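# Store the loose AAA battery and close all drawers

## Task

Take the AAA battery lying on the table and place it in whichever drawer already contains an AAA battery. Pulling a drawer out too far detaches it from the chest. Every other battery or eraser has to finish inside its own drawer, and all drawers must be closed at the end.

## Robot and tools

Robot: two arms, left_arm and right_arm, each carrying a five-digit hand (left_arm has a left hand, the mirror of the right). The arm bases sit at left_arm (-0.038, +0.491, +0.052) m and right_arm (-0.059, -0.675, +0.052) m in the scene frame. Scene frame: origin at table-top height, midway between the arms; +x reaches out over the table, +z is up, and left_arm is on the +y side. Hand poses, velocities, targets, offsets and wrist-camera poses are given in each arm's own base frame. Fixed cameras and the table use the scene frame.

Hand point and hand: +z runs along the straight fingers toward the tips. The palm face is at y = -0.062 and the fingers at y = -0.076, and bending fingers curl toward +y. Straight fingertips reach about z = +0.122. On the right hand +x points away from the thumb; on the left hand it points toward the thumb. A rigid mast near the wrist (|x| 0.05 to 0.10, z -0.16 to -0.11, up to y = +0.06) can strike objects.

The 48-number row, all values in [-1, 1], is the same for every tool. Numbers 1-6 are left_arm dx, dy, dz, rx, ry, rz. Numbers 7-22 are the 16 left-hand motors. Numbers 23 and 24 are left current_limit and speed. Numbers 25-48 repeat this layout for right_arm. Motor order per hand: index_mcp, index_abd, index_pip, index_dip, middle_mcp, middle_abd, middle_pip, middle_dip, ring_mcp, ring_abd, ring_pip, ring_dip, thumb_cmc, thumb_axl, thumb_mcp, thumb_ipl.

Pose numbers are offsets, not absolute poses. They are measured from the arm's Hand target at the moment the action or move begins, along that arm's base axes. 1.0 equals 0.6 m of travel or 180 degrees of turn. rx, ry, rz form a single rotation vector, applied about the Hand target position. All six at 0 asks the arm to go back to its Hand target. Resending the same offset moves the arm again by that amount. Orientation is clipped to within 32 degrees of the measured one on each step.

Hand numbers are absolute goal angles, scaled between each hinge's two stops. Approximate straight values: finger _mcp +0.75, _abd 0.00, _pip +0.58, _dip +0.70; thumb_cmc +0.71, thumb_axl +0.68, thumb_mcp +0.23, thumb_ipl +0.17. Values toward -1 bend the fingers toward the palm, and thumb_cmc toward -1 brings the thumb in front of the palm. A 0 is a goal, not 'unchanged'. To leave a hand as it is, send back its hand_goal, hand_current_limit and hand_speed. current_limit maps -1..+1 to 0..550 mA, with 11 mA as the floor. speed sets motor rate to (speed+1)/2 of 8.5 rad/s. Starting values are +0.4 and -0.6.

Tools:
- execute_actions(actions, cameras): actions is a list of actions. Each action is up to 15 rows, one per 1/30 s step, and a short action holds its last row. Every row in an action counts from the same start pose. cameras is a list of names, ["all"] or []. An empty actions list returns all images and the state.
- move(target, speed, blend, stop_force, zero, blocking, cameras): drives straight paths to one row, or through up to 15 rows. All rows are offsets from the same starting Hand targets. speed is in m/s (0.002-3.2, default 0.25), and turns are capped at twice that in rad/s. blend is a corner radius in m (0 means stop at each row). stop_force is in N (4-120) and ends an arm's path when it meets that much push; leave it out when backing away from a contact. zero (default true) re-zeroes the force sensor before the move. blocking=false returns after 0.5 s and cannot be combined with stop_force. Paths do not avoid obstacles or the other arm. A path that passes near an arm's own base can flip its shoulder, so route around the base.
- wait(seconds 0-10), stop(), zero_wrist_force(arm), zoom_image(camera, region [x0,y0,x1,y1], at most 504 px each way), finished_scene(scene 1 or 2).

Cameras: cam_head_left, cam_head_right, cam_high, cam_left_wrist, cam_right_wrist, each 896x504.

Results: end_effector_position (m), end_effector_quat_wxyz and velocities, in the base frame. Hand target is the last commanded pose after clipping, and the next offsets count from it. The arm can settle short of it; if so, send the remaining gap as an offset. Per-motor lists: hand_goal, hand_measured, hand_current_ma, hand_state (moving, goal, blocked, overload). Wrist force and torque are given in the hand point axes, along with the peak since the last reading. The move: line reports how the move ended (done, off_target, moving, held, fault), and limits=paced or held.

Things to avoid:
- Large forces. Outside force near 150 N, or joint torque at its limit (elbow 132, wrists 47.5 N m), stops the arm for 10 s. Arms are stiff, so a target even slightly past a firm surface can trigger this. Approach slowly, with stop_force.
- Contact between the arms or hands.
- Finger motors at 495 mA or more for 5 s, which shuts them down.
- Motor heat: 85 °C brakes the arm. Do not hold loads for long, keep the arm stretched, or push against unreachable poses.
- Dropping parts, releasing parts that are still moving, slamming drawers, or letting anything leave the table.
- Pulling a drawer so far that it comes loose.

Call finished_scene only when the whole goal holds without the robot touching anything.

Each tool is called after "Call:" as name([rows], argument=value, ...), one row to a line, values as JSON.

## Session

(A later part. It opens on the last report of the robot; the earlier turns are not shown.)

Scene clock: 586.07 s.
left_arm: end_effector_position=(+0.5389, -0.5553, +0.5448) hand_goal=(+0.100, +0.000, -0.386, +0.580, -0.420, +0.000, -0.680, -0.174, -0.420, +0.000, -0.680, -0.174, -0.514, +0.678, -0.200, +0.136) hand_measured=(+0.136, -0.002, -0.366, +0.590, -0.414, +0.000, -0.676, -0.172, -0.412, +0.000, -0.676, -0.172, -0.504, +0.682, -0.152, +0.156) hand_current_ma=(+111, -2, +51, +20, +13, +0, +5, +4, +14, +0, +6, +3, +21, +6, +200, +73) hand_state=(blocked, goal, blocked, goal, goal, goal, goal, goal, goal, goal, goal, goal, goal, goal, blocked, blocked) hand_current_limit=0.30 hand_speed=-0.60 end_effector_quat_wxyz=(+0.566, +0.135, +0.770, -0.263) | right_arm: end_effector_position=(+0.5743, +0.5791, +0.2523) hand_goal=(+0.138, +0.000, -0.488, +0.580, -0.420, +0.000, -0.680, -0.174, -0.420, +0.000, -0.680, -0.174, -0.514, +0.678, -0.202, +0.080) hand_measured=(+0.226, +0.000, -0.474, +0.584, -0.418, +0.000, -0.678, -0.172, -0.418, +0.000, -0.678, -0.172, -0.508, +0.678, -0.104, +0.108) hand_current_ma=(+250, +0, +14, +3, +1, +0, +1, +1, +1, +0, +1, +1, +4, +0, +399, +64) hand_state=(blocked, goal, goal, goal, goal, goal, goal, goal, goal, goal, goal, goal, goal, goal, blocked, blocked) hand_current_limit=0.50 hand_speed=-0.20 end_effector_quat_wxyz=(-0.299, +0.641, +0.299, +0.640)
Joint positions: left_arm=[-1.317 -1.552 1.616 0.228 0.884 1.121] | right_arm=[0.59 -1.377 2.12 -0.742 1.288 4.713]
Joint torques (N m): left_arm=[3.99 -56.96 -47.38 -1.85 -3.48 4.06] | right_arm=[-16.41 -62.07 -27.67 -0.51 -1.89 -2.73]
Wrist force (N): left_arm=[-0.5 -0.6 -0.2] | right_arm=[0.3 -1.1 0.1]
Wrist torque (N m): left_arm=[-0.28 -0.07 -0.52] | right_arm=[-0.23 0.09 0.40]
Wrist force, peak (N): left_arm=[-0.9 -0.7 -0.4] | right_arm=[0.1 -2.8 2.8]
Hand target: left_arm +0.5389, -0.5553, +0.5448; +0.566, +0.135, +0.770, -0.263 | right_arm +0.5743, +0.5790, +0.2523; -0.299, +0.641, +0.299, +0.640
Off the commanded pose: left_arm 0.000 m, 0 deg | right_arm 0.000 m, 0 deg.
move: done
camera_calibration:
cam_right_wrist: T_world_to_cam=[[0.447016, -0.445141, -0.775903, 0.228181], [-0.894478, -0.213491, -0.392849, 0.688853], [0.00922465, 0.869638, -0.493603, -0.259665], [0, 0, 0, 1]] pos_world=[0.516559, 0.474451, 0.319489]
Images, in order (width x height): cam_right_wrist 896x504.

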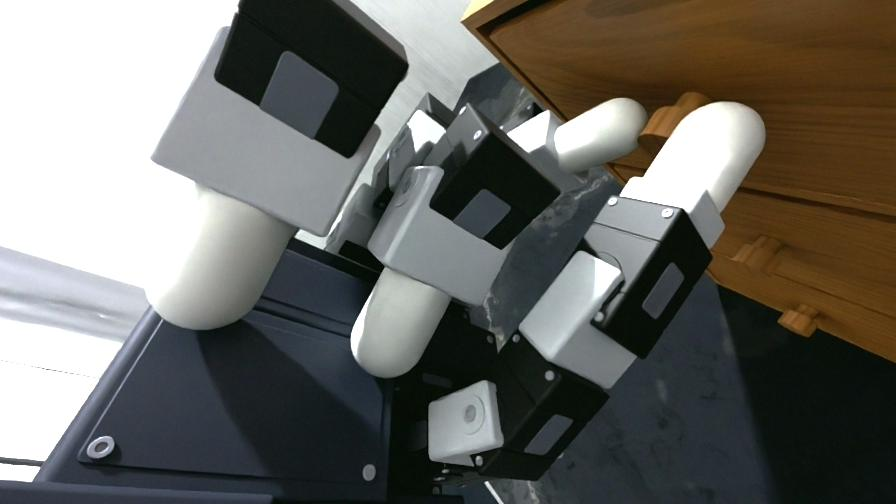

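Call:
move(target=[0,0,0,0,0,0,0.100,0,-0.387,0.580,-0.42,0,-0.68,-0.174,-0.42,0,-0.68,-0.174,-0.514,0.678,-0.2,0.135,0.3,-0.6,-0.1791,0.0394,0,0,0,0,0.137,0,-0.489,0.580,-0.42,0,-0.68,-0.174,-0.42,0,-0.68,-0.174,-0.514,0.678,-0.202,0.08,0.5,-0.2], speed=0.06, cameras=["all"])

Call:
zoom_image(camera="cam_left_wrist", region=[0, 0, 400, 400])

Scene clock: 600.93 s.
left_arm: end_effector_position=(+0.5389, -0.5553, +0.5448) hand_goal=(+0.100, +0.000, -0.386, +0.580, -0.420, +0.000, -0.680, -0.174, -0.420, +0.000, -0.680, -0.174, -0.514, +0.678, -0.200, +0.136) hand_measured=(+0.136, -0.002, -0.366, +0.590, -0.414, +0.000, -0.676, -0.172, -0.412, +0.000, -0.676, -0.172, -0.504, +0.682, -0.152, +0.156) hand_current_ma=(+111, -2, +51, +20, +13, +0, +5, +4, +14, +0, +6, +3, +21, +6, +200, +73) hand_state=(blocked, goal, blocked, goal, goal, goal, goal, goal, goal, goal, goal, goal, goal, goal, blocked, blocked) hand_current_limit=0.30 hand_speed=-0.60 end_effector_quat_wxyz=(+0.566, +0.135, +0.770, -0.263) | right_arm: end_effector_position=(+0.4667, +0.6027, +0.2522) hand_goal=(+0.138, +0.000, -0.488, +0.580, -0.420, +0.000, -0.680, -0.174, -0.420, +0.000, -0.680, -0.174, -0.514, +0.678, -0.202, +0.080) hand_measured=(+0.226, +0.002, -0.464, +0.590, -0.418, +0.000, -0.678, -0.172, -0.418, +0.000, -0.678, -0.172, -0.514, +0.678, -0.112, +0.108) hand_current_ma=(+250, +1, +36, +10, +1, +0, +1, +1, +1, +0, +1, +1, +0, +0, +350, +65) hand_state=(blocked, goal, blocked, goal, goal, goal, goal, goal, goal, goal, goal, goal, goal, goal, blocked, blocked) hand_current_limit=0.50 hand_speed=-0.20 end_effector_quat_wxyz=(-0.299, +0.641, +0.299, +0.640) end_effector_velocity=(+0.002, +0.000, +0.000) end_effector_angular_velocity=(+0.001, +0.000, +0.002)
Joint positions: left_arm=[-1.317 -1.552 1.616 0.228 0.884 1.121] | right_arm=[0.755 -1.435 2.192 -0.756 1.453 4.714]
Joint velocities: left_arm=[within noise] | right_arm=[-0.003 0 -0.001 0 -0.005 0.001]
Joint torques (N m): left_arm=[4.42 -58.43 -45.13 -2.1 -4.02 3.86] | right_arm=[-21.93 -32.52 -44.71 -4.73 -3.47 2.37]
Wrist force (N): left_arm=[-0.6 -0.1 -0.4] | right_arm=[0.1 -0.6 0.1]
Wrist torque (N m): left_arm=[-0.20 -0.07 -0.53] | right_arm=[-0.25 0.05 0.41]
Wrist force, peak (N): left_arm=[-0.8 -0.9 -0.8] | right_arm=[1.0 1.5 1.1]
Hand target: left_arm +0.5389, -0.5553, +0.5448; +0.566, +0.135, +0.770, -0.263 | right_arm +0.4669, +0.6027, +0.2523; -0.299, +0.641, +0.299, +0.640
Off the commanded pose: left_arm 0.000 m, 0 deg | right_arm 0.000 m, 0 deg.
move: done
camera_calibration:
cam_left_wrist: T_world_to_cam=[[-0.0520989, -0.409053, 0.911022, -0.737426], [-0.994702, -0.0596946, -0.0836875, 0.500801], [0.0886157, -0.910556, -0.403776, -0.213715], [0, 0, 0, 1]] pos_world=[0.478667, -0.466351, 0.627429]
cam_right_wrist: T_world_to_cam=[[0.446944, -0.445263, -0.775875, 0.286866], [-0.894514, -0.213508, -0.392758, 0.597639], [0.00922504, 0.869572, -0.49372, -0.279126], [0, 0, 0, 1]] pos_world=[0.408959, 0.498052, 0.319489]

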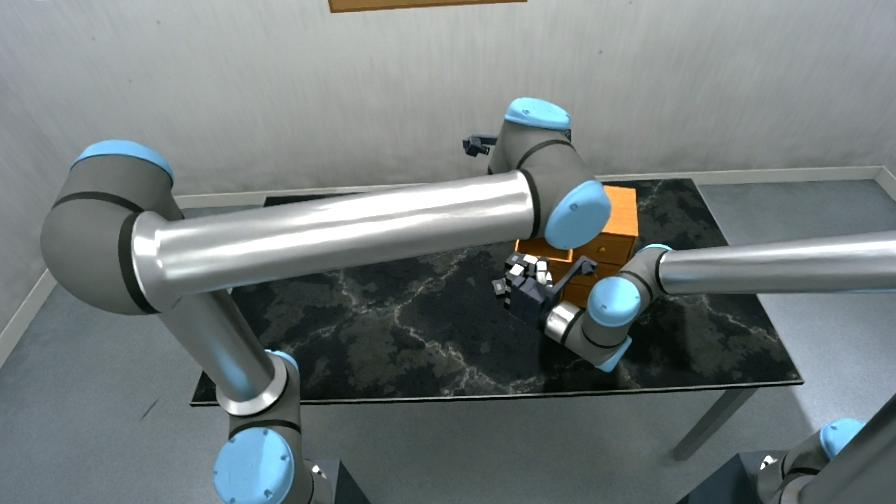

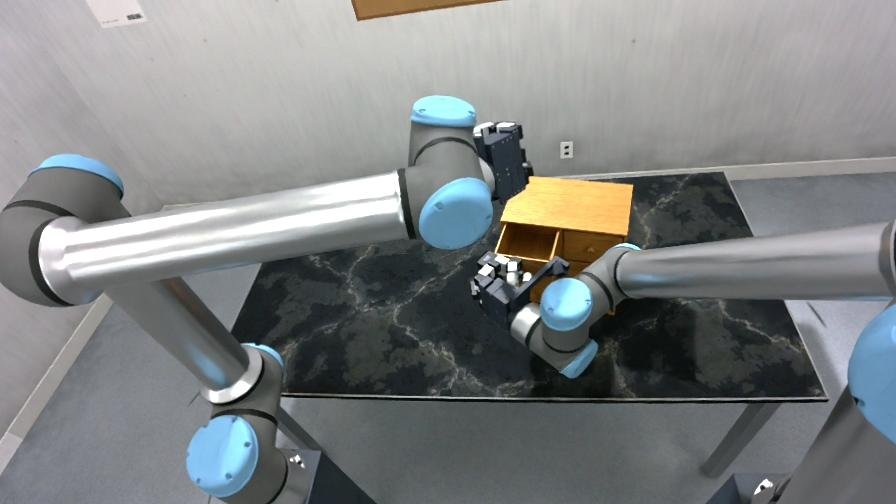

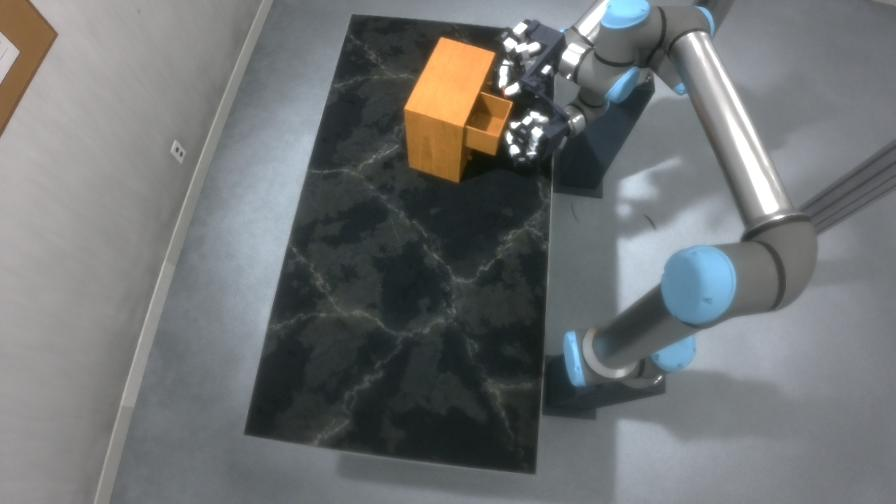

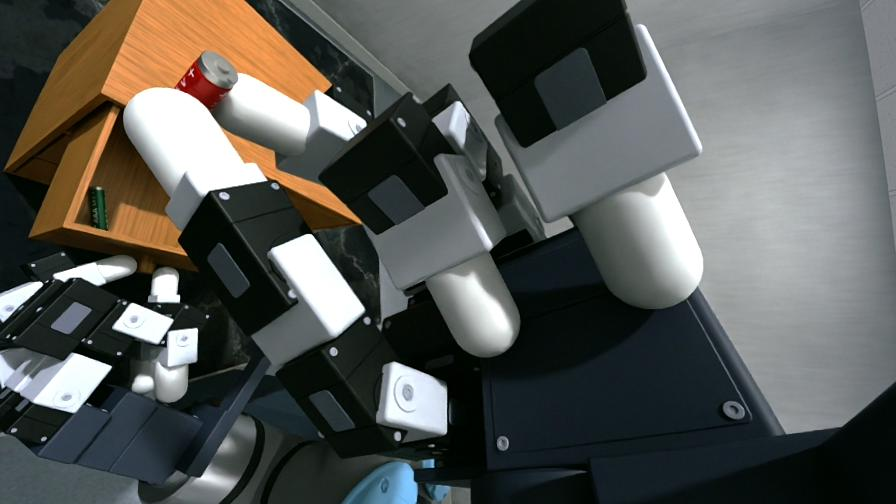

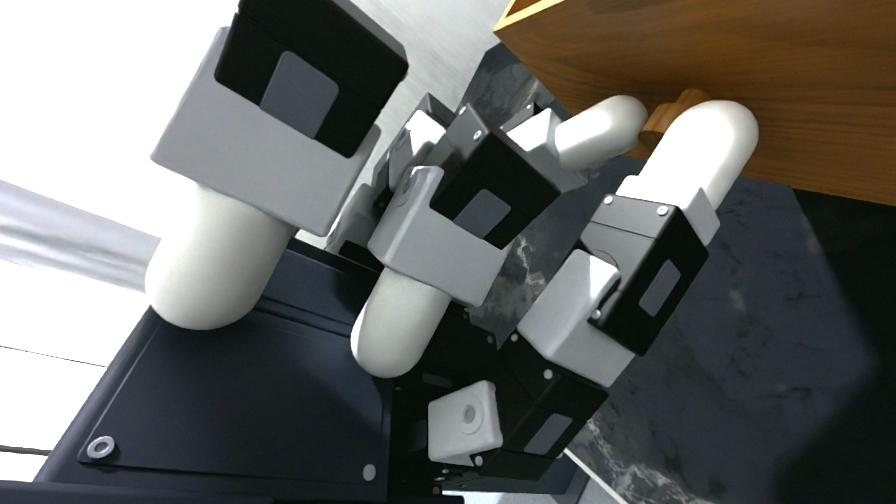

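Scaled by 1.260 from the camera's 896x504 image, which has a finer 1280x720 frame.

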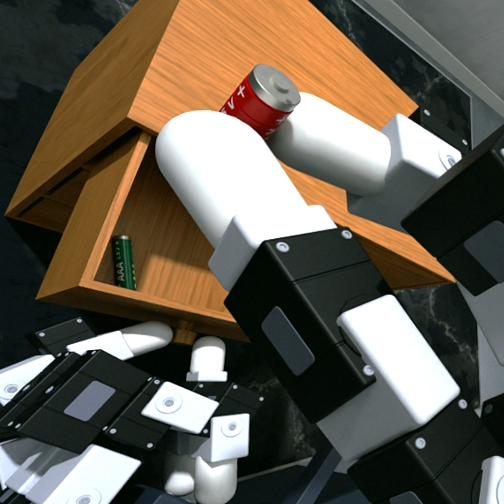

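Call:
zoom_image(camera="cam_left_wrist", region=[60, 150, 160, 250])

Call:
zoom_image(camera="cam_high", region=[400, 40, 560, 200])

Scaled by 5.040 from the camera's 896x504 image, which has a finer 1280x720 frame.

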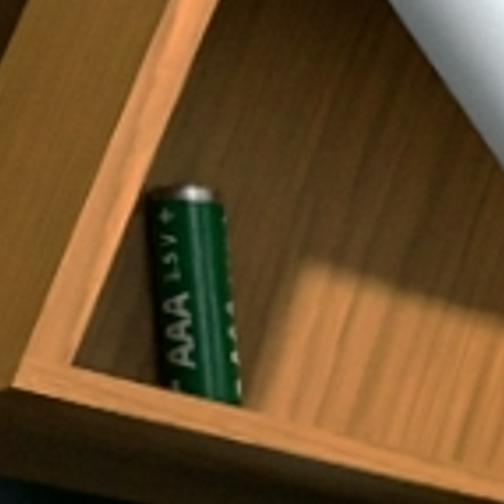

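Scaled by 3.150 from the camera's 896x504 image, which has a finer 1280x720 frame.

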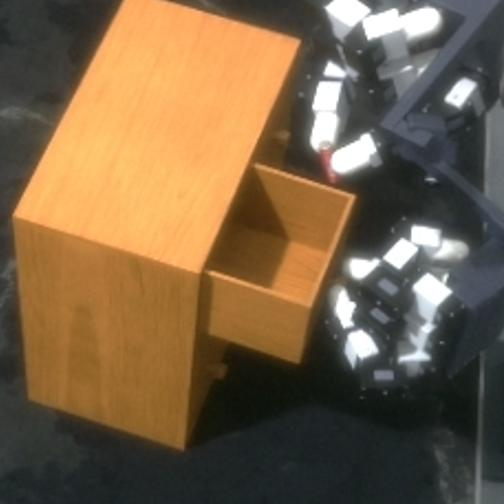

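Call:
move([
  [0,0,0,0,0,0,0.100,0,-0.387,0.580,-0.42,0,-0.68,-0.174,-0.42,0,-0.68,-0.174,-0.514,0.678,-0.2,0.135,0.3,-0.6,-0.0521,0.0113,0,0,0,0,0.137,0,-0.489,0.580,-0.42,0,-0.68,-0.174,-0.42,0,-0.68,-0.174,-0.514,0.678,-0.202,0.08,0.5,-0.2],
], speed=0.05, cameras=["cam_high","cam_left_wrist","cam_head_right"])

Call:
zoom_image(camera="cam_high", region=[400, 40, 560, 200])

Call:
zoom_image(camera="cam_head_right", region=[450, 150, 650, 380])

Scene clock: 632.73 s.
left_arm: end_effector_position=(+0.5389, -0.5553, +0.5448) hand_goal=(+0.100, +0.000, -0.386, +0.580, -0.420, +0.000, -0.680, -0.174, -0.420, +0.000, -0.680, -0.174, -0.514, +0.678, -0.200, +0.136) hand_measured=(+0.136, -0.002, -0.366, +0.590, -0.414, +0.000, -0.676, -0.172, -0.412, +0.000, -0.676, -0.172, -0.504, +0.682, -0.152, +0.156) hand_current_ma=(+111, -2, +51, +20, +13, +0, +5, +4, +14, +0, +6, +3, +21, +6, +200, +73) hand_state=(blocked, goal, blocked, goal, goal, goal, goal, goal, goal, goal, goal, goal, goal, goal, blocked, blocked) hand_current_limit=0.30 hand_speed=-0.60 end_effector_quat_wxyz=(+0.566, +0.135, +0.770, -0.263) | right_arm: end_effector_position=(+0.4354, +0.6094, +0.2522) hand_goal=(+0.138, +0.000, -0.488, +0.580, -0.420, +0.000, -0.680, -0.174, -0.420, +0.000, -0.680, -0.174, -0.514, +0.678, -0.202, +0.080) hand_measured=(+0.182, +0.002, -0.472, +0.588, -0.418, +0.000, -0.678, -0.172, -0.418, +0.000, -0.678, -0.172, -0.510, +0.678, -0.166, +0.096) hand_current_ma=(+90, +1, +19, +7, +1, +0, +1, +1, +1, +0, +1, +1, +2, +0, +93, +32) hand_state=(blocked, goal, goal, goal, goal, goal, goal, goal, goal, goal, goal, goal, goal, goal, blocked, goal) hand_current_limit=0.50 hand_speed=-0.20 end_effector_quat_wxyz=(-0.299, +0.641, +0.299, +0.640)
Joint positions: left_arm=[-1.317 -1.552 1.616 0.228 0.884 1.121] | right_arm=[0.81 -1.447 2.206 -0.758 1.507 4.714]
Joint torques (N m): left_arm=[3.68 -55.71 -44.14 -1.78 -3.64 3.79] | right_arm=[-22.41 -32.86 -42.72 -5.07 -3.2 2.48]
Wrist force (N): left_arm=[-0.5 -0.2 -0.5] | right_arm=[0.6 0.0 0.2]
Wrist torque (N m): left_arm=[-0.20 -0.09 -0.52] | right_arm=[-0.26 0.00 0.42]
Wrist force, peak (N): left_arm=[-0.9 -0.6 -0.7] | right_arm=[0.7 -0.8 -0.2]
Hand target: left_arm +0.5389, -0.5553, +0.5448; +0.566, +0.135, +0.770, -0.263 | right_arm +0.4356, +0.6095, +0.2523; -0.299, +0.641, +0.299, +0.640
Off the commanded pose: left_arm 0.000 m, 0 deg | right_arm 0.000 m, 0 deg.
move: done
camera_calibration:
cam_left_wrist: T_world_to_cam=[[-0.0520989, -0.409053, 0.911022, -0.737426], [-0.994702, -0.0596946, -0.0836875, 0.500801], [0.0886157, -0.910556, -0.403776, -0.213715], [0, 0, 0, 1]] pos_world=[0.478667, -0.466351, 0.627429]
Images, in order (width x height): cam_head_right 896x504, cam_high 896x504, cam_left_wrist 896x504.

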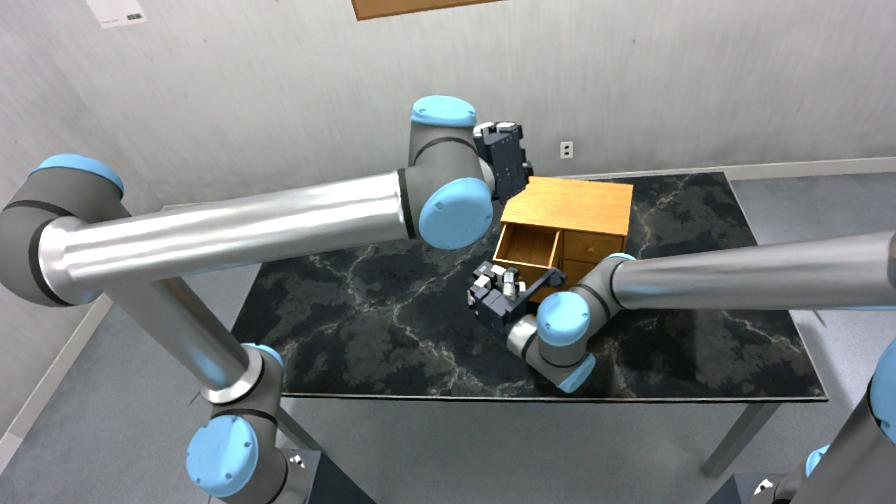

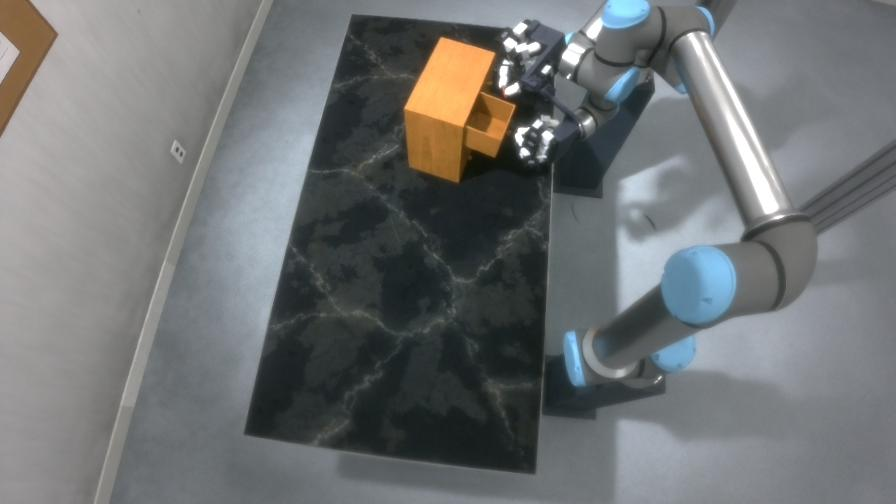

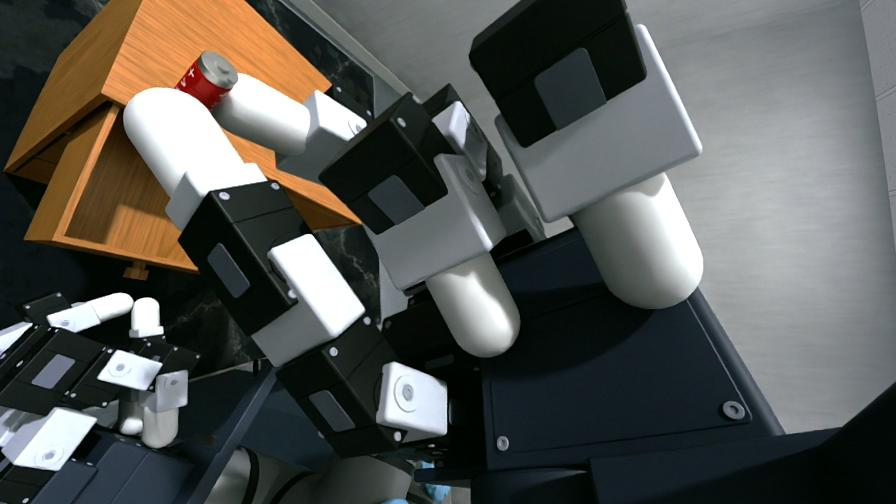

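Scaled by 3.150 from the camera's 896x504 image, which has a finer 1280x720 frame.

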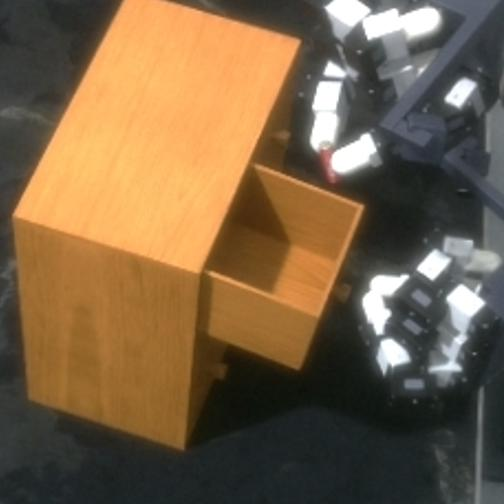

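Scaled by 2.191 from the camera's 896x504 image, which has a finer 1280x720 frame.

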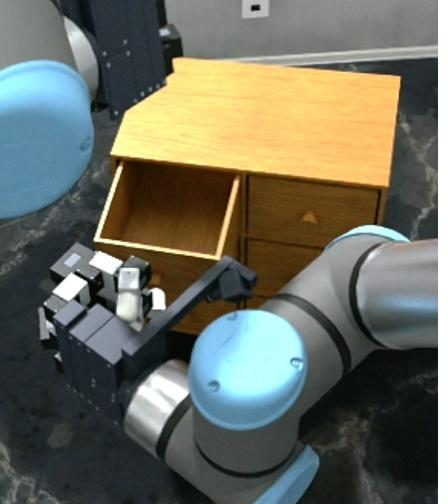

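Call:
zoom_image(camera="cam_left_wrist", region=[20, 80, 220, 280])

Call:
zoom_image(camera="cam_head_right", region=[490, 210, 570, 280])

Scaled by 2.520 from the camera's 896x504 image, which has a finer 1280x720 frame.

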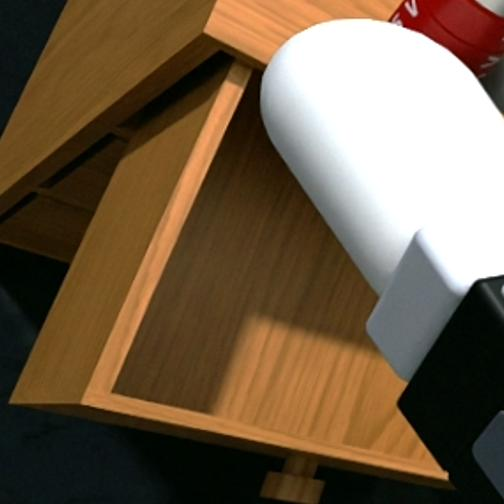

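Scaled by 6.300 from the camera's 896x504 image, which has a finer 1280x720 frame.

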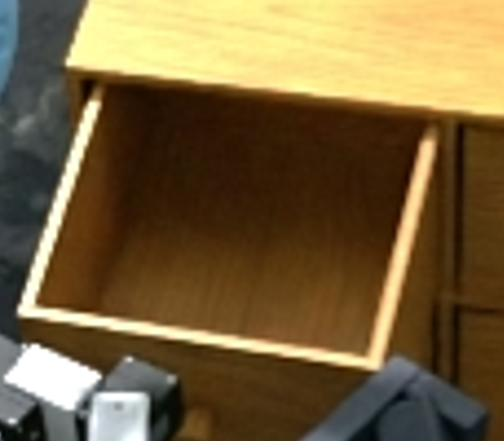

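Call:
move([
  [0,0,0,0,0,0,0.100,0,-0.387,0.580,-0.42,0,-0.68,-0.174,-0.42,0,-0.68,-0.174,-0.514,0.678,-0.2,0.135,0.3,-0.6,0,0,0,0,0,0,0.300,0,-0.489,0.580,-0.42,0,-0.68,-0.174,-0.42,0,-0.68,-0.174,-0.514,0.678,0.03,0.104,0.4,0.4],
  [0,0,0,0,0,0,0.100,0,-0.387,0.580,-0.42,0,-0.68,-0.174,-0.42,0,-0.68,-0.174,-0.514,0.678,-0.2,0.135,0.3,-0.6,0.0513,-0.0113,0,0,0,0,0.300,0,-0.489,0.580,-0.42,0,-0.68,-0.174,-0.42,0,-0.68,-0.174,-0.514,0.678,0.03,0.104,0.4,0.4],
  [0,0,0,0,0,0,0.100,0,-0.387,0.580,-0.42,0,-0.68,-0.174,-0.42,0,-0.68,-0.174,-0.514,0.678,-0.2,0.135,0.3,-0.6,0.0513,-0.0113,0,0,0,0,0.137,0,-0.489,0.580,-0.42,0,-0.68,-0.174,-0.42,0,-0.68,-0.174,-0.514,0.678,-0.202,0.08,0.5,-0.2],
], speed=0.06, cameras=["cam_right_wrist","cam_left_wrist"])

Call:
zoom_image(camera="cam_right_wrist", region=[500, 0, 896, 230])

Scene clock: 655.10 s.
left_arm: end_effector_position=(+0.5389, -0.5553, +0.5448) hand_goal=(+0.100, +0.000, -0.386, +0.580, -0.420, +0.000, -0.680, -0.174, -0.420, +0.000, -0.680, -0.174, -0.514, +0.678, -0.200, +0.136) hand_measured=(+0.136, -0.002, -0.366, +0.590, -0.414, +0.000, -0.676, -0.172, -0.412, +0.000, -0.676, -0.172, -0.504, +0.682, -0.152, +0.156) hand_current_ma=(+111, -2, +51, +20, +13, +0, +5, +4, +14, +0, +6, +3, +21, +6, +200, +73) hand_state=(blocked, goal, blocked, goal, goal, goal, goal, goal, goal, goal, goal, goal, goal, goal, blocked, blocked) hand_current_limit=0.30 hand_speed=-0.60 end_effector_quat_wxyz=(+0.566, +0.135, +0.770, -0.263) | right_arm: end_effector_position=(+0.4664, +0.6027, +0.2522) hand_goal=(+0.138, +0.000, -0.488, +0.580, -0.420, +0.000, -0.680, -0.174, -0.420, +0.000, -0.680, -0.174, -0.514, +0.678, -0.202, +0.080) hand_measured=(+0.162, +0.000, -0.490, +0.578, -0.418, +0.000, -0.678, -0.172, -0.418, +0.000, -0.678, -0.172, -0.508, +0.678, -0.142, +0.098) hand_current_ma=(+36, +0, -1, -1, +1, +0, +1, +1, +1, +0, +1, +1, +5, +0, +195, +33) hand_state=(blocked, goal, goal, goal, goal, goal, goal, goal, goal, goal, goal, goal, goal, goal, blocked, goal) hand_current_limit=0.50 hand_speed=-0.20 end_effector_quat_wxyz=(-0.299, +0.641, +0.299, +0.640)
Joint positions: left_arm=[-1.317 -1.552 1.616 0.228 0.884 1.121] | right_arm=[0.756 -1.435 2.192 -0.756 1.453 4.714]
Joint torques (N m): left_arm=[3.77 -55.49 -42.39 -1.76 -3.85 3.97] | right_arm=[16.63 -56.7 -27.41 -1.47 3.14 -2.99]
Wrist force (N): left_arm=[-0.3 -0.4 -0.5] | right_arm=[0.4 -0.1 -0.1]
Wrist torque (N m): left_arm=[-0.23 -0.11 -0.50] | right_arm=[-0.21 0.05 0.40]
Wrist force, peak (N): left_arm=[-0.7 -0.5 -0.9] | right_arm=[1.0 -1.3 -0.2]
Hand target: left_arm +0.5389, -0.5553, +0.5448; +0.566, +0.135, +0.770, -0.263 | right_arm +0.4664, +0.6027, +0.2523; -0.299, +0.641, +0.299, +0.640
Off the commanded pose: left_arm 0.000 m, 0 deg | right_arm 0.000 m, 0 deg.
move: done
camera_calibration:
cam_left_wrist: T_world_to_cam=[[-0.0520989, -0.409053, 0.911022, -0.737426], [-0.994702, -0.0596946, -0.0836875, 0.500801], [0.0886157, -0.910556, -0.403776, -0.213715], [0, 0, 0, 1]] pos_world=[0.478667, -0.466351, 0.627429]
cam_right_wrist: T_world_to_cam=[[0.446904, -0.445272, -0.775893, 0.287027], [-0.894535, -0.213488, -0.392722, 0.597358], [0.00922479, 0.869572, -0.49372, -0.279123], [0, 0, 0, 1]] pos_world=[0.408659, 0.498052, 0.319489]
Images, in order (width x height): cam_left_wrist 896x504, cam_right_wrist 896x504.

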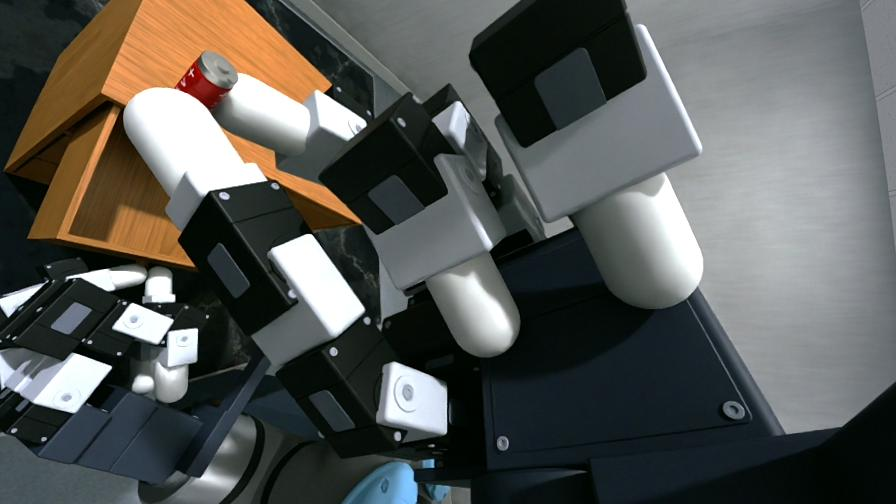

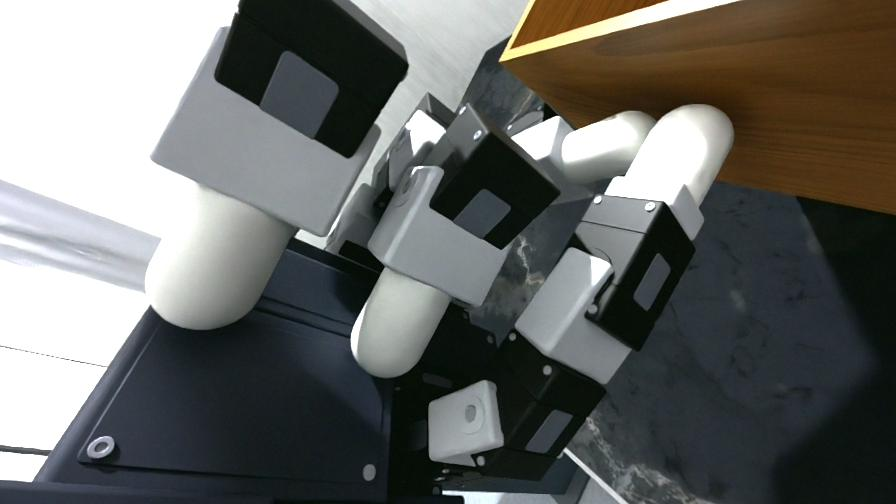

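Scaled by 1.273 from the camera's 896x504 image, which has a finer 1280x720 frame.

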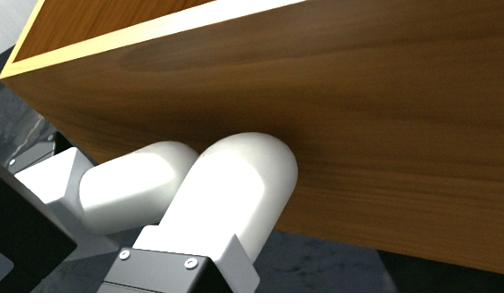

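Call:
move([
  [0,0,0,0,0,0,0.100,0,-0.387,0.580,-0.42,0,-0.68,-0.174,-0.42,0,-0.68,-0.174,-0.514,0.678,-0.2,0.135,0.3,-0.6,-0.0489,0.0107,0,0,0,0,0.137,0,-0.489,0.580,-0.42,0,-0.68,-0.174,-0.42,0,-0.68,-0.174,-0.514,0.678,-0.202,0.08,0.5,-0.2],
], speed=0.04, cameras=["cam_high","cam_left_wrist"])

Call:
zoom_image(camera="cam_high", region=[400, 40, 560, 200])

Call:
zoom_image(camera="cam_left_wrist", region=[0, 80, 200, 280])

Scene clock: 662.23 s.
left_arm: end_effector_position=(+0.5389, -0.5553, +0.5448) hand_goal=(+0.100, +0.000, -0.386, +0.580, -0.420, +0.000, -0.680, -0.174, -0.420, +0.000, -0.680, -0.174, -0.514, +0.678, -0.200, +0.136) hand_measured=(+0.136, -0.002, -0.366, +0.590, -0.414, +0.000, -0.676, -0.172, -0.412, +0.000, -0.676, -0.172, -0.504, +0.682, -0.152, +0.156) hand_current_ma=(+111, -2, +51, +20, +13, +0, +5, +4, +14, +0, +6, +3, +21, +6, +200, +73) hand_state=(blocked, goal, blocked, goal, goal, goal, goal, goal, goal, goal, goal, goal, goal, goal, blocked, blocked) hand_current_limit=0.30 hand_speed=-0.60 end_effector_quat_wxyz=(+0.566, +0.135, +0.770, -0.263) | right_arm: end_effector_position=(+0.4368, +0.6091, +0.2523) hand_goal=(+0.138, +0.000, -0.488, +0.580, -0.420, +0.000, -0.680, -0.174, -0.420, +0.000, -0.680, -0.174, -0.514, +0.678, -0.202, +0.080) hand_measured=(+0.162, +0.000, -0.490, +0.578, -0.418, +0.000, -0.678, -0.172, -0.418, +0.000, -0.678, -0.172, -0.508, +0.678, -0.142, +0.098) hand_current_ma=(+36, +0, -1, -1, +1, +0, +1, +1, +1, +0, +1, +1, +5, +0, +195, +33) hand_state=(blocked, goal, goal, goal, goal, goal, goal, goal, goal, goal, goal, goal, goal, goal, blocked, goal) hand_current_limit=0.50 hand_speed=-0.20 end_effector_quat_wxyz=(-0.299, +0.641, +0.299, +0.640)
Joint positions: left_arm=[-1.317 -1.552 1.616 0.228 0.884 1.121] | right_arm=[0.807 -1.446 2.206 -0.758 1.505 4.714]
Joint torques (N m): left_arm=[1.29 -57.68 -40.69 -2.13 -3.46 4.11] | right_arm=[-21.39 -35.27 -39.64 -5.18 -3.09 1.56]
Wrist force (N): left_arm=[-0.7 -0.7 -0.5] | right_arm=[0.9 -0.1 0.1]
Wrist torque (N m): left_arm=[-0.27 -0.05 -0.53] | right_arm=[-0.26 -0.03 0.45]
Wrist force, peak (N): left_arm=[-0.8 -0.9 -0.5] | right_arm=[0.9 -0.1 0.1]
Hand target: left_arm +0.5389, -0.5553, +0.5448; +0.566, +0.135, +0.770, -0.263 | right_arm +0.4370, +0.6091, +0.2523; -0.299, +0.641, +0.299, +0.640
Off the commanded pose: left_arm 0.000 m, 0 deg | right_arm 0.000 m, 0 deg.
move: done
camera_calibration:
cam_left_wrist: T_world_to_cam=[[-0.0520989, -0.409053, 0.911022, -0.737426], [-0.994702, -0.0596946, -0.0836875, 0.500801], [0.0886157, -0.910556, -0.403776, -0.213715], [0, 0, 0, 1]] pos_world=[0.478667, -0.466351, 0.627429]
Images, in order (width x height): cam_high 896x504, cam_left_wrist 896x504.

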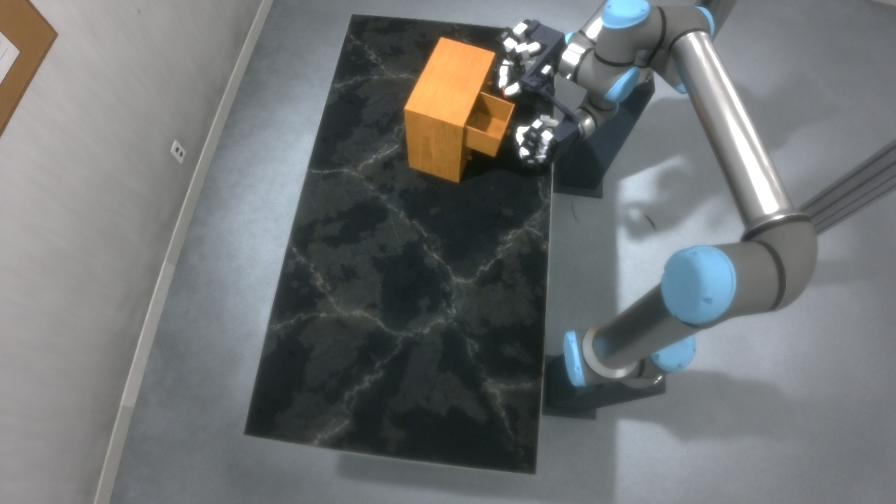

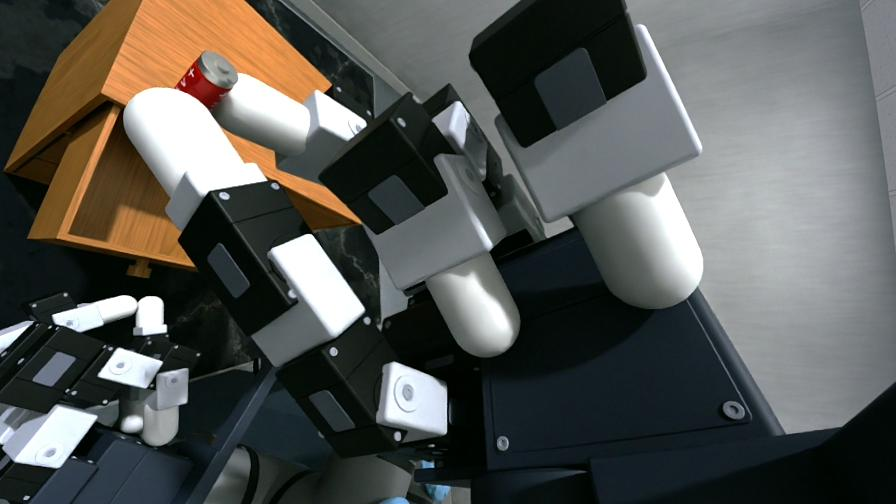

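Scaled by 3.150 from the camera's 896x504 image, which has a finer 1280x720 frame.

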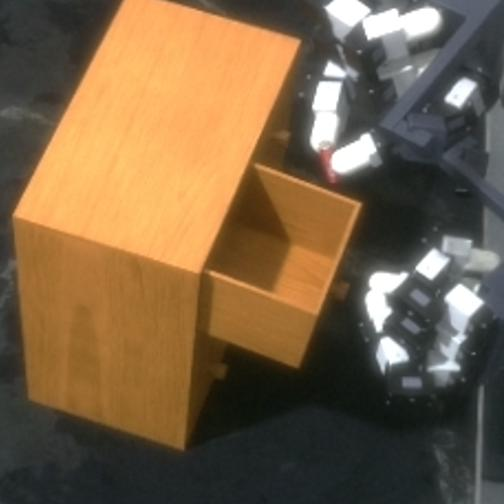

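Scaled by 2.520 from the camera's 896x504 image, which has a finer 1280x720 frame.

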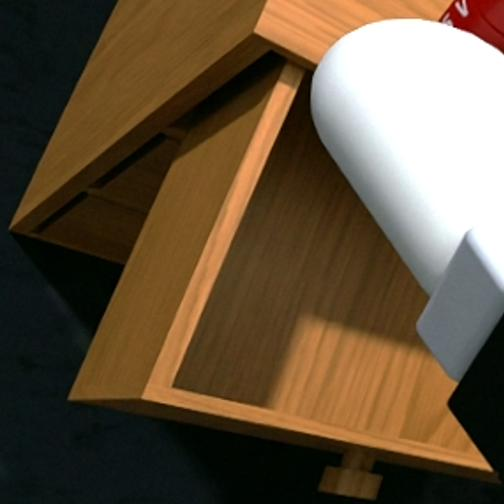

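Call:
move([
  [0,0,0,0,0,0,0.100,0,-0.387,0.580,-0.42,0,-0.68,-0.174,-0.42,0,-0.68,-0.174,-0.514,0.678,-0.2,0.135,0.3,-0.6,0,0,0,0,0,0,0.300,0,-0.489,0.580,-0.42,0,-0.68,-0.174,-0.42,0,-0.68,-0.174,-0.514,0.678,0.03,0.104,0.4,0.4],
], speed=0.06, cameras=["cam_right_wrist"])

Call:
zoom_image(camera="cam_right_wrist", region=[500, 0, 896, 230])

Scene clock: 673.27 s.
left_arm: end_effector_position=(+0.5389, -0.5553, +0.5448) hand_goal=(+0.100, +0.000, -0.386, +0.580, -0.420, +0.000, -0.680, -0.174, -0.420, +0.000, -0.680, -0.174, -0.514, +0.678, -0.200, +0.136) hand_measured=(+0.136, -0.002, -0.366, +0.590, -0.414, +0.000, -0.676, -0.172, -0.412, +0.000, -0.676, -0.172, -0.504, +0.682, -0.152, +0.156) hand_current_ma=(+111, -2, +51, +20, +13, +0, +5, +4, +14, +0, +6, +3, +21, +6, +200, +73) hand_state=(blocked, goal, blocked, goal, goal, goal, goal, goal, goal, goal, goal, goal, goal, goal, blocked, blocked) hand_current_limit=0.30 hand_speed=-0.60 end_effector_quat_wxyz=(+0.566, +0.135, +0.770, -0.263) | right_arm: end_effector_position=(+0.4370, +0.6091, +0.2523) hand_goal=(+0.300, +0.000, -0.488, +0.580, -0.420, +0.000, -0.680, -0.174, -0.420, +0.000, -0.680, -0.174, -0.514, +0.678, +0.030, +0.104) hand_measured=(+0.298, +0.000, -0.490, +0.578, -0.418, +0.000, -0.678, -0.172, -0.418, +0.000, -0.678, -0.172, -0.508, +0.678, +0.028, +0.104) hand_current_ma=(-1, +0, -1, -1, +1, +0, +1, +1, +1, +0, +1, +1, +5, +0, +0, +0) hand_state=(goal, goal, goal, goal, goal, goal, goal, goal, goal, goal, goal, goal, goal, goal, goal, goal) hand_current_limit=0.40 hand_speed=0.40 end_effector_quat_wxyz=(-0.299, +0.641, +0.299, +0.640)
Joint positions: left_arm=[-1.317 -1.552 1.616 0.228 0.884 1.121] | right_arm=[0.807 -1.446 2.205 -0.758 1.504 4.714]
Joint torques (N m): left_arm=[3.35 -57.61 -41.7 -2.17 -3.35 4.08] | right_arm=[-22.06 -32.93 -43.91 0.11 -2.83 2.3]
Wrist force (N): left_arm=[-0.5 -0.1 -0.2] | right_arm=[0.4 0.2 0.0]
Wrist torque (N m): left_arm=[-0.22 -0.07 -0.53] | right_arm=[-0.21 0.03 0.42]
Wrist force, peak (N): left_arm=[-0.7 -0.6 -0.9] | right_arm=[0.9 0.1 -0.2]
Hand target: left_arm +0.5389, -0.5553, +0.5448; +0.566, +0.135, +0.770, -0.263 | right_arm +0.4370, +0.6091, +0.2523; -0.299, +0.641, +0.299, +0.640
Off the commanded pose: left_arm 0.000 m, 0 deg | right_arm 0.000 m, 0 deg.
move: done
camera_calibration:
cam_right_wrist: T_world_to_cam=[[0.446947, -0.445157, -0.775934, 0.302954], [-0.894513, -0.213457, -0.392789, 0.572533], [0.00922422, 0.869639, -0.493602, -0.284576], [0, 0, 0, 1]] pos_world=[0.379359, 0.504551, 0.319489]
Images, in order (width x height): cam_right_wrist 896x504.

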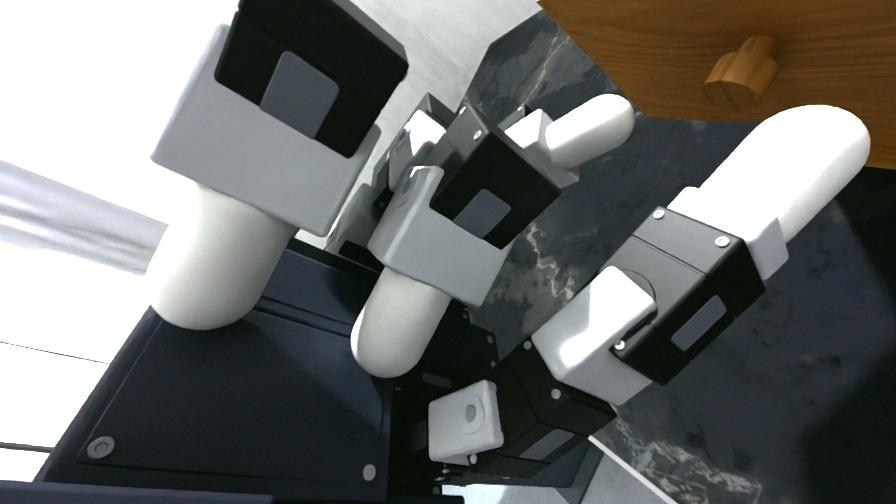

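Scaled by 1.273 from the camera's 896x504 image, which has a finer 1280x720 frame.

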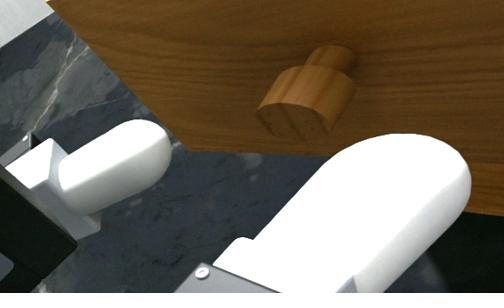

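Call:
move([
  [0,0,0,0,0,0,0.100,0,-0.387,0.580,-0.42,0,-0.68,-0.174,-0.42,0,-0.68,-0.174,-0.514,0.678,-0.2,0.135,0.3,-0.6,0.0443,-0.0167,-0.0117,0,0,0,0.300,0,-0.489,0.580,-0.42,0,-0.68,-0.174,-0.42,0,-0.68,-0.174,-0.514,0.678,0.03,0.104,0.4,0.4],
  [0,0,0,0,0,0,0.100,0,-0.387,0.580,-0.42,0,-0.68,-0.174,-0.42,0,-0.68,-0.174,-0.514,0.678,-0.2,0.135,0.3,-0.6,0.0443,-0.0167,-0.0117,0,0,0,0.137,0,-0.489,0.580,-0.42,0,-0.68,-0.174,-0.42,0,-0.68,-0.174,-0.514,0.678,-0.202,0.08,0.5,-0.2],
], speed=0.06, cameras=["cam_right_wrist"])

Call:
zoom_image(camera="cam_right_wrist", region=[500, 0, 896, 230])

Scene clock: 690.40 s.
left_arm: end_effector_position=(+0.5389, -0.5553, +0.5448) hand_goal=(+0.100, +0.000, -0.386, +0.580, -0.420, +0.000, -0.680, -0.174, -0.420, +0.000, -0.680, -0.174, -0.514, +0.678, -0.200, +0.136) hand_measured=(+0.136, -0.002, -0.366, +0.590, -0.414, +0.000, -0.676, -0.172, -0.412, +0.000, -0.676, -0.172, -0.504, +0.682, -0.152, +0.156) hand_current_ma=(+111, -2, +51, +20, +13, +0, +5, +4, +14, +0, +6, +3, +21, +6, +200, +73) hand_state=(blocked, goal, blocked, goal, goal, goal, goal, goal, goal, goal, goal, goal, goal, goal, blocked, blocked) hand_current_limit=0.30 hand_speed=-0.60 end_effector_quat_wxyz=(+0.566, +0.135, +0.770, -0.263) | right_arm: end_effector_position=(+0.4636, +0.5991, +0.2452) hand_goal=(+0.138, +0.000, -0.488, +0.580, -0.420, +0.000, -0.680, -0.174, -0.420, +0.000, -0.680, -0.174, -0.514, +0.678, -0.202, +0.080) hand_measured=(+0.192, +0.000, -0.480, +0.580, -0.418, +0.000, -0.678, -0.172, -0.418, +0.000, -0.678, -0.172, -0.510, +0.678, -0.100, +0.108) hand_current_ma=(+123, +0, +6, +0, +1, +0, +1, +1, +1, +0, +1, +1, +2, +0, +412, +64) hand_state=(blocked, goal, goal, goal, goal, goal, goal, goal, goal, goal, goal, goal, goal, goal, blocked, blocked) hand_current_limit=0.50 hand_speed=-0.20 end_effector_quat_wxyz=(-0.299, +0.641, +0.299, +0.640)
Joint positions: left_arm=[-1.317 -1.552 1.616 0.228 0.884 1.121] | right_arm=[0.754 -1.432 2.206 -0.772 1.452 4.714]
Joint torques (N m): left_arm=[-1.38 -58.15 -41.36 -2.06 -3.48 3.62] | right_arm=[17.45 -55.81 -43.32 1.07 2.77 -3.13]
Wrist force (N): left_arm=[-0.8 -0.5 -0.4] | right_arm=[1.4 -1.4 -1.0]
Wrist torque (N m): left_arm=[-0.26 -0.03 -0.54] | right_arm=[-0.23 0.00 0.43]
Wrist force, peak (N): left_arm=[-0.6 -0.6 -0.8] | right_arm=[1.4 -2.3 -1.1]
Hand target: left_arm +0.5389, -0.5553, +0.5448; +0.566, +0.135, +0.770, -0.263 | right_arm +0.4636, +0.5991, +0.2452; -0.299, +0.641, +0.299, +0.640
Off the commanded pose: left_arm 0.000 m, 0 deg | right_arm 0.000 m, 0 deg.
move: done
camera_calibration:
cam_right_wrist: T_world_to_cam=[[0.446947, -0.445157, -0.775934, 0.281137], [-0.894513, -0.213457, -0.392789, 0.591422], [0.00922422, 0.869639, -0.493602, -0.279493], [0, 0, 0, 1]] pos_world=[0.405959, 0.494451, 0.312489]
Images, in order (width x height): cam_right_wrist 896x504.

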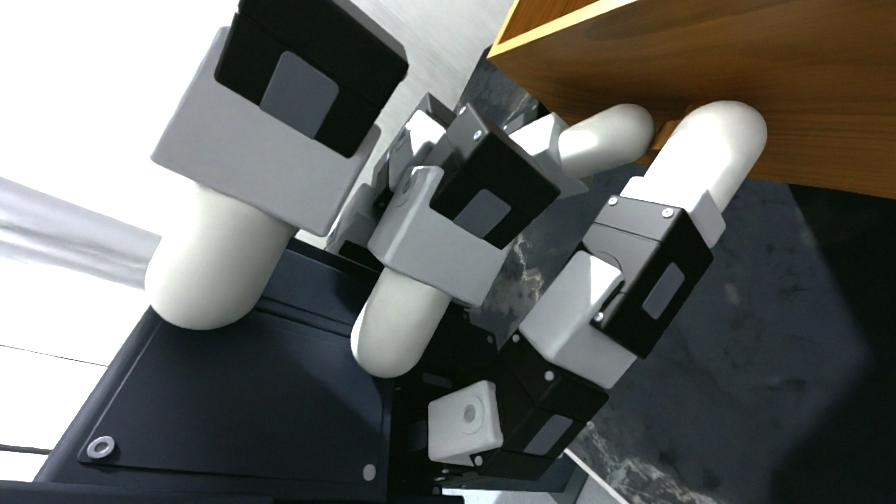

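Scaled by 1.273 from the camera's 896x504 image, which has a finer 1280x720 frame.

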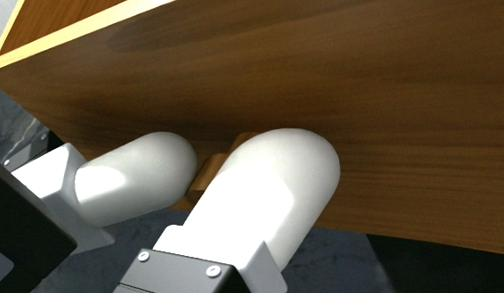

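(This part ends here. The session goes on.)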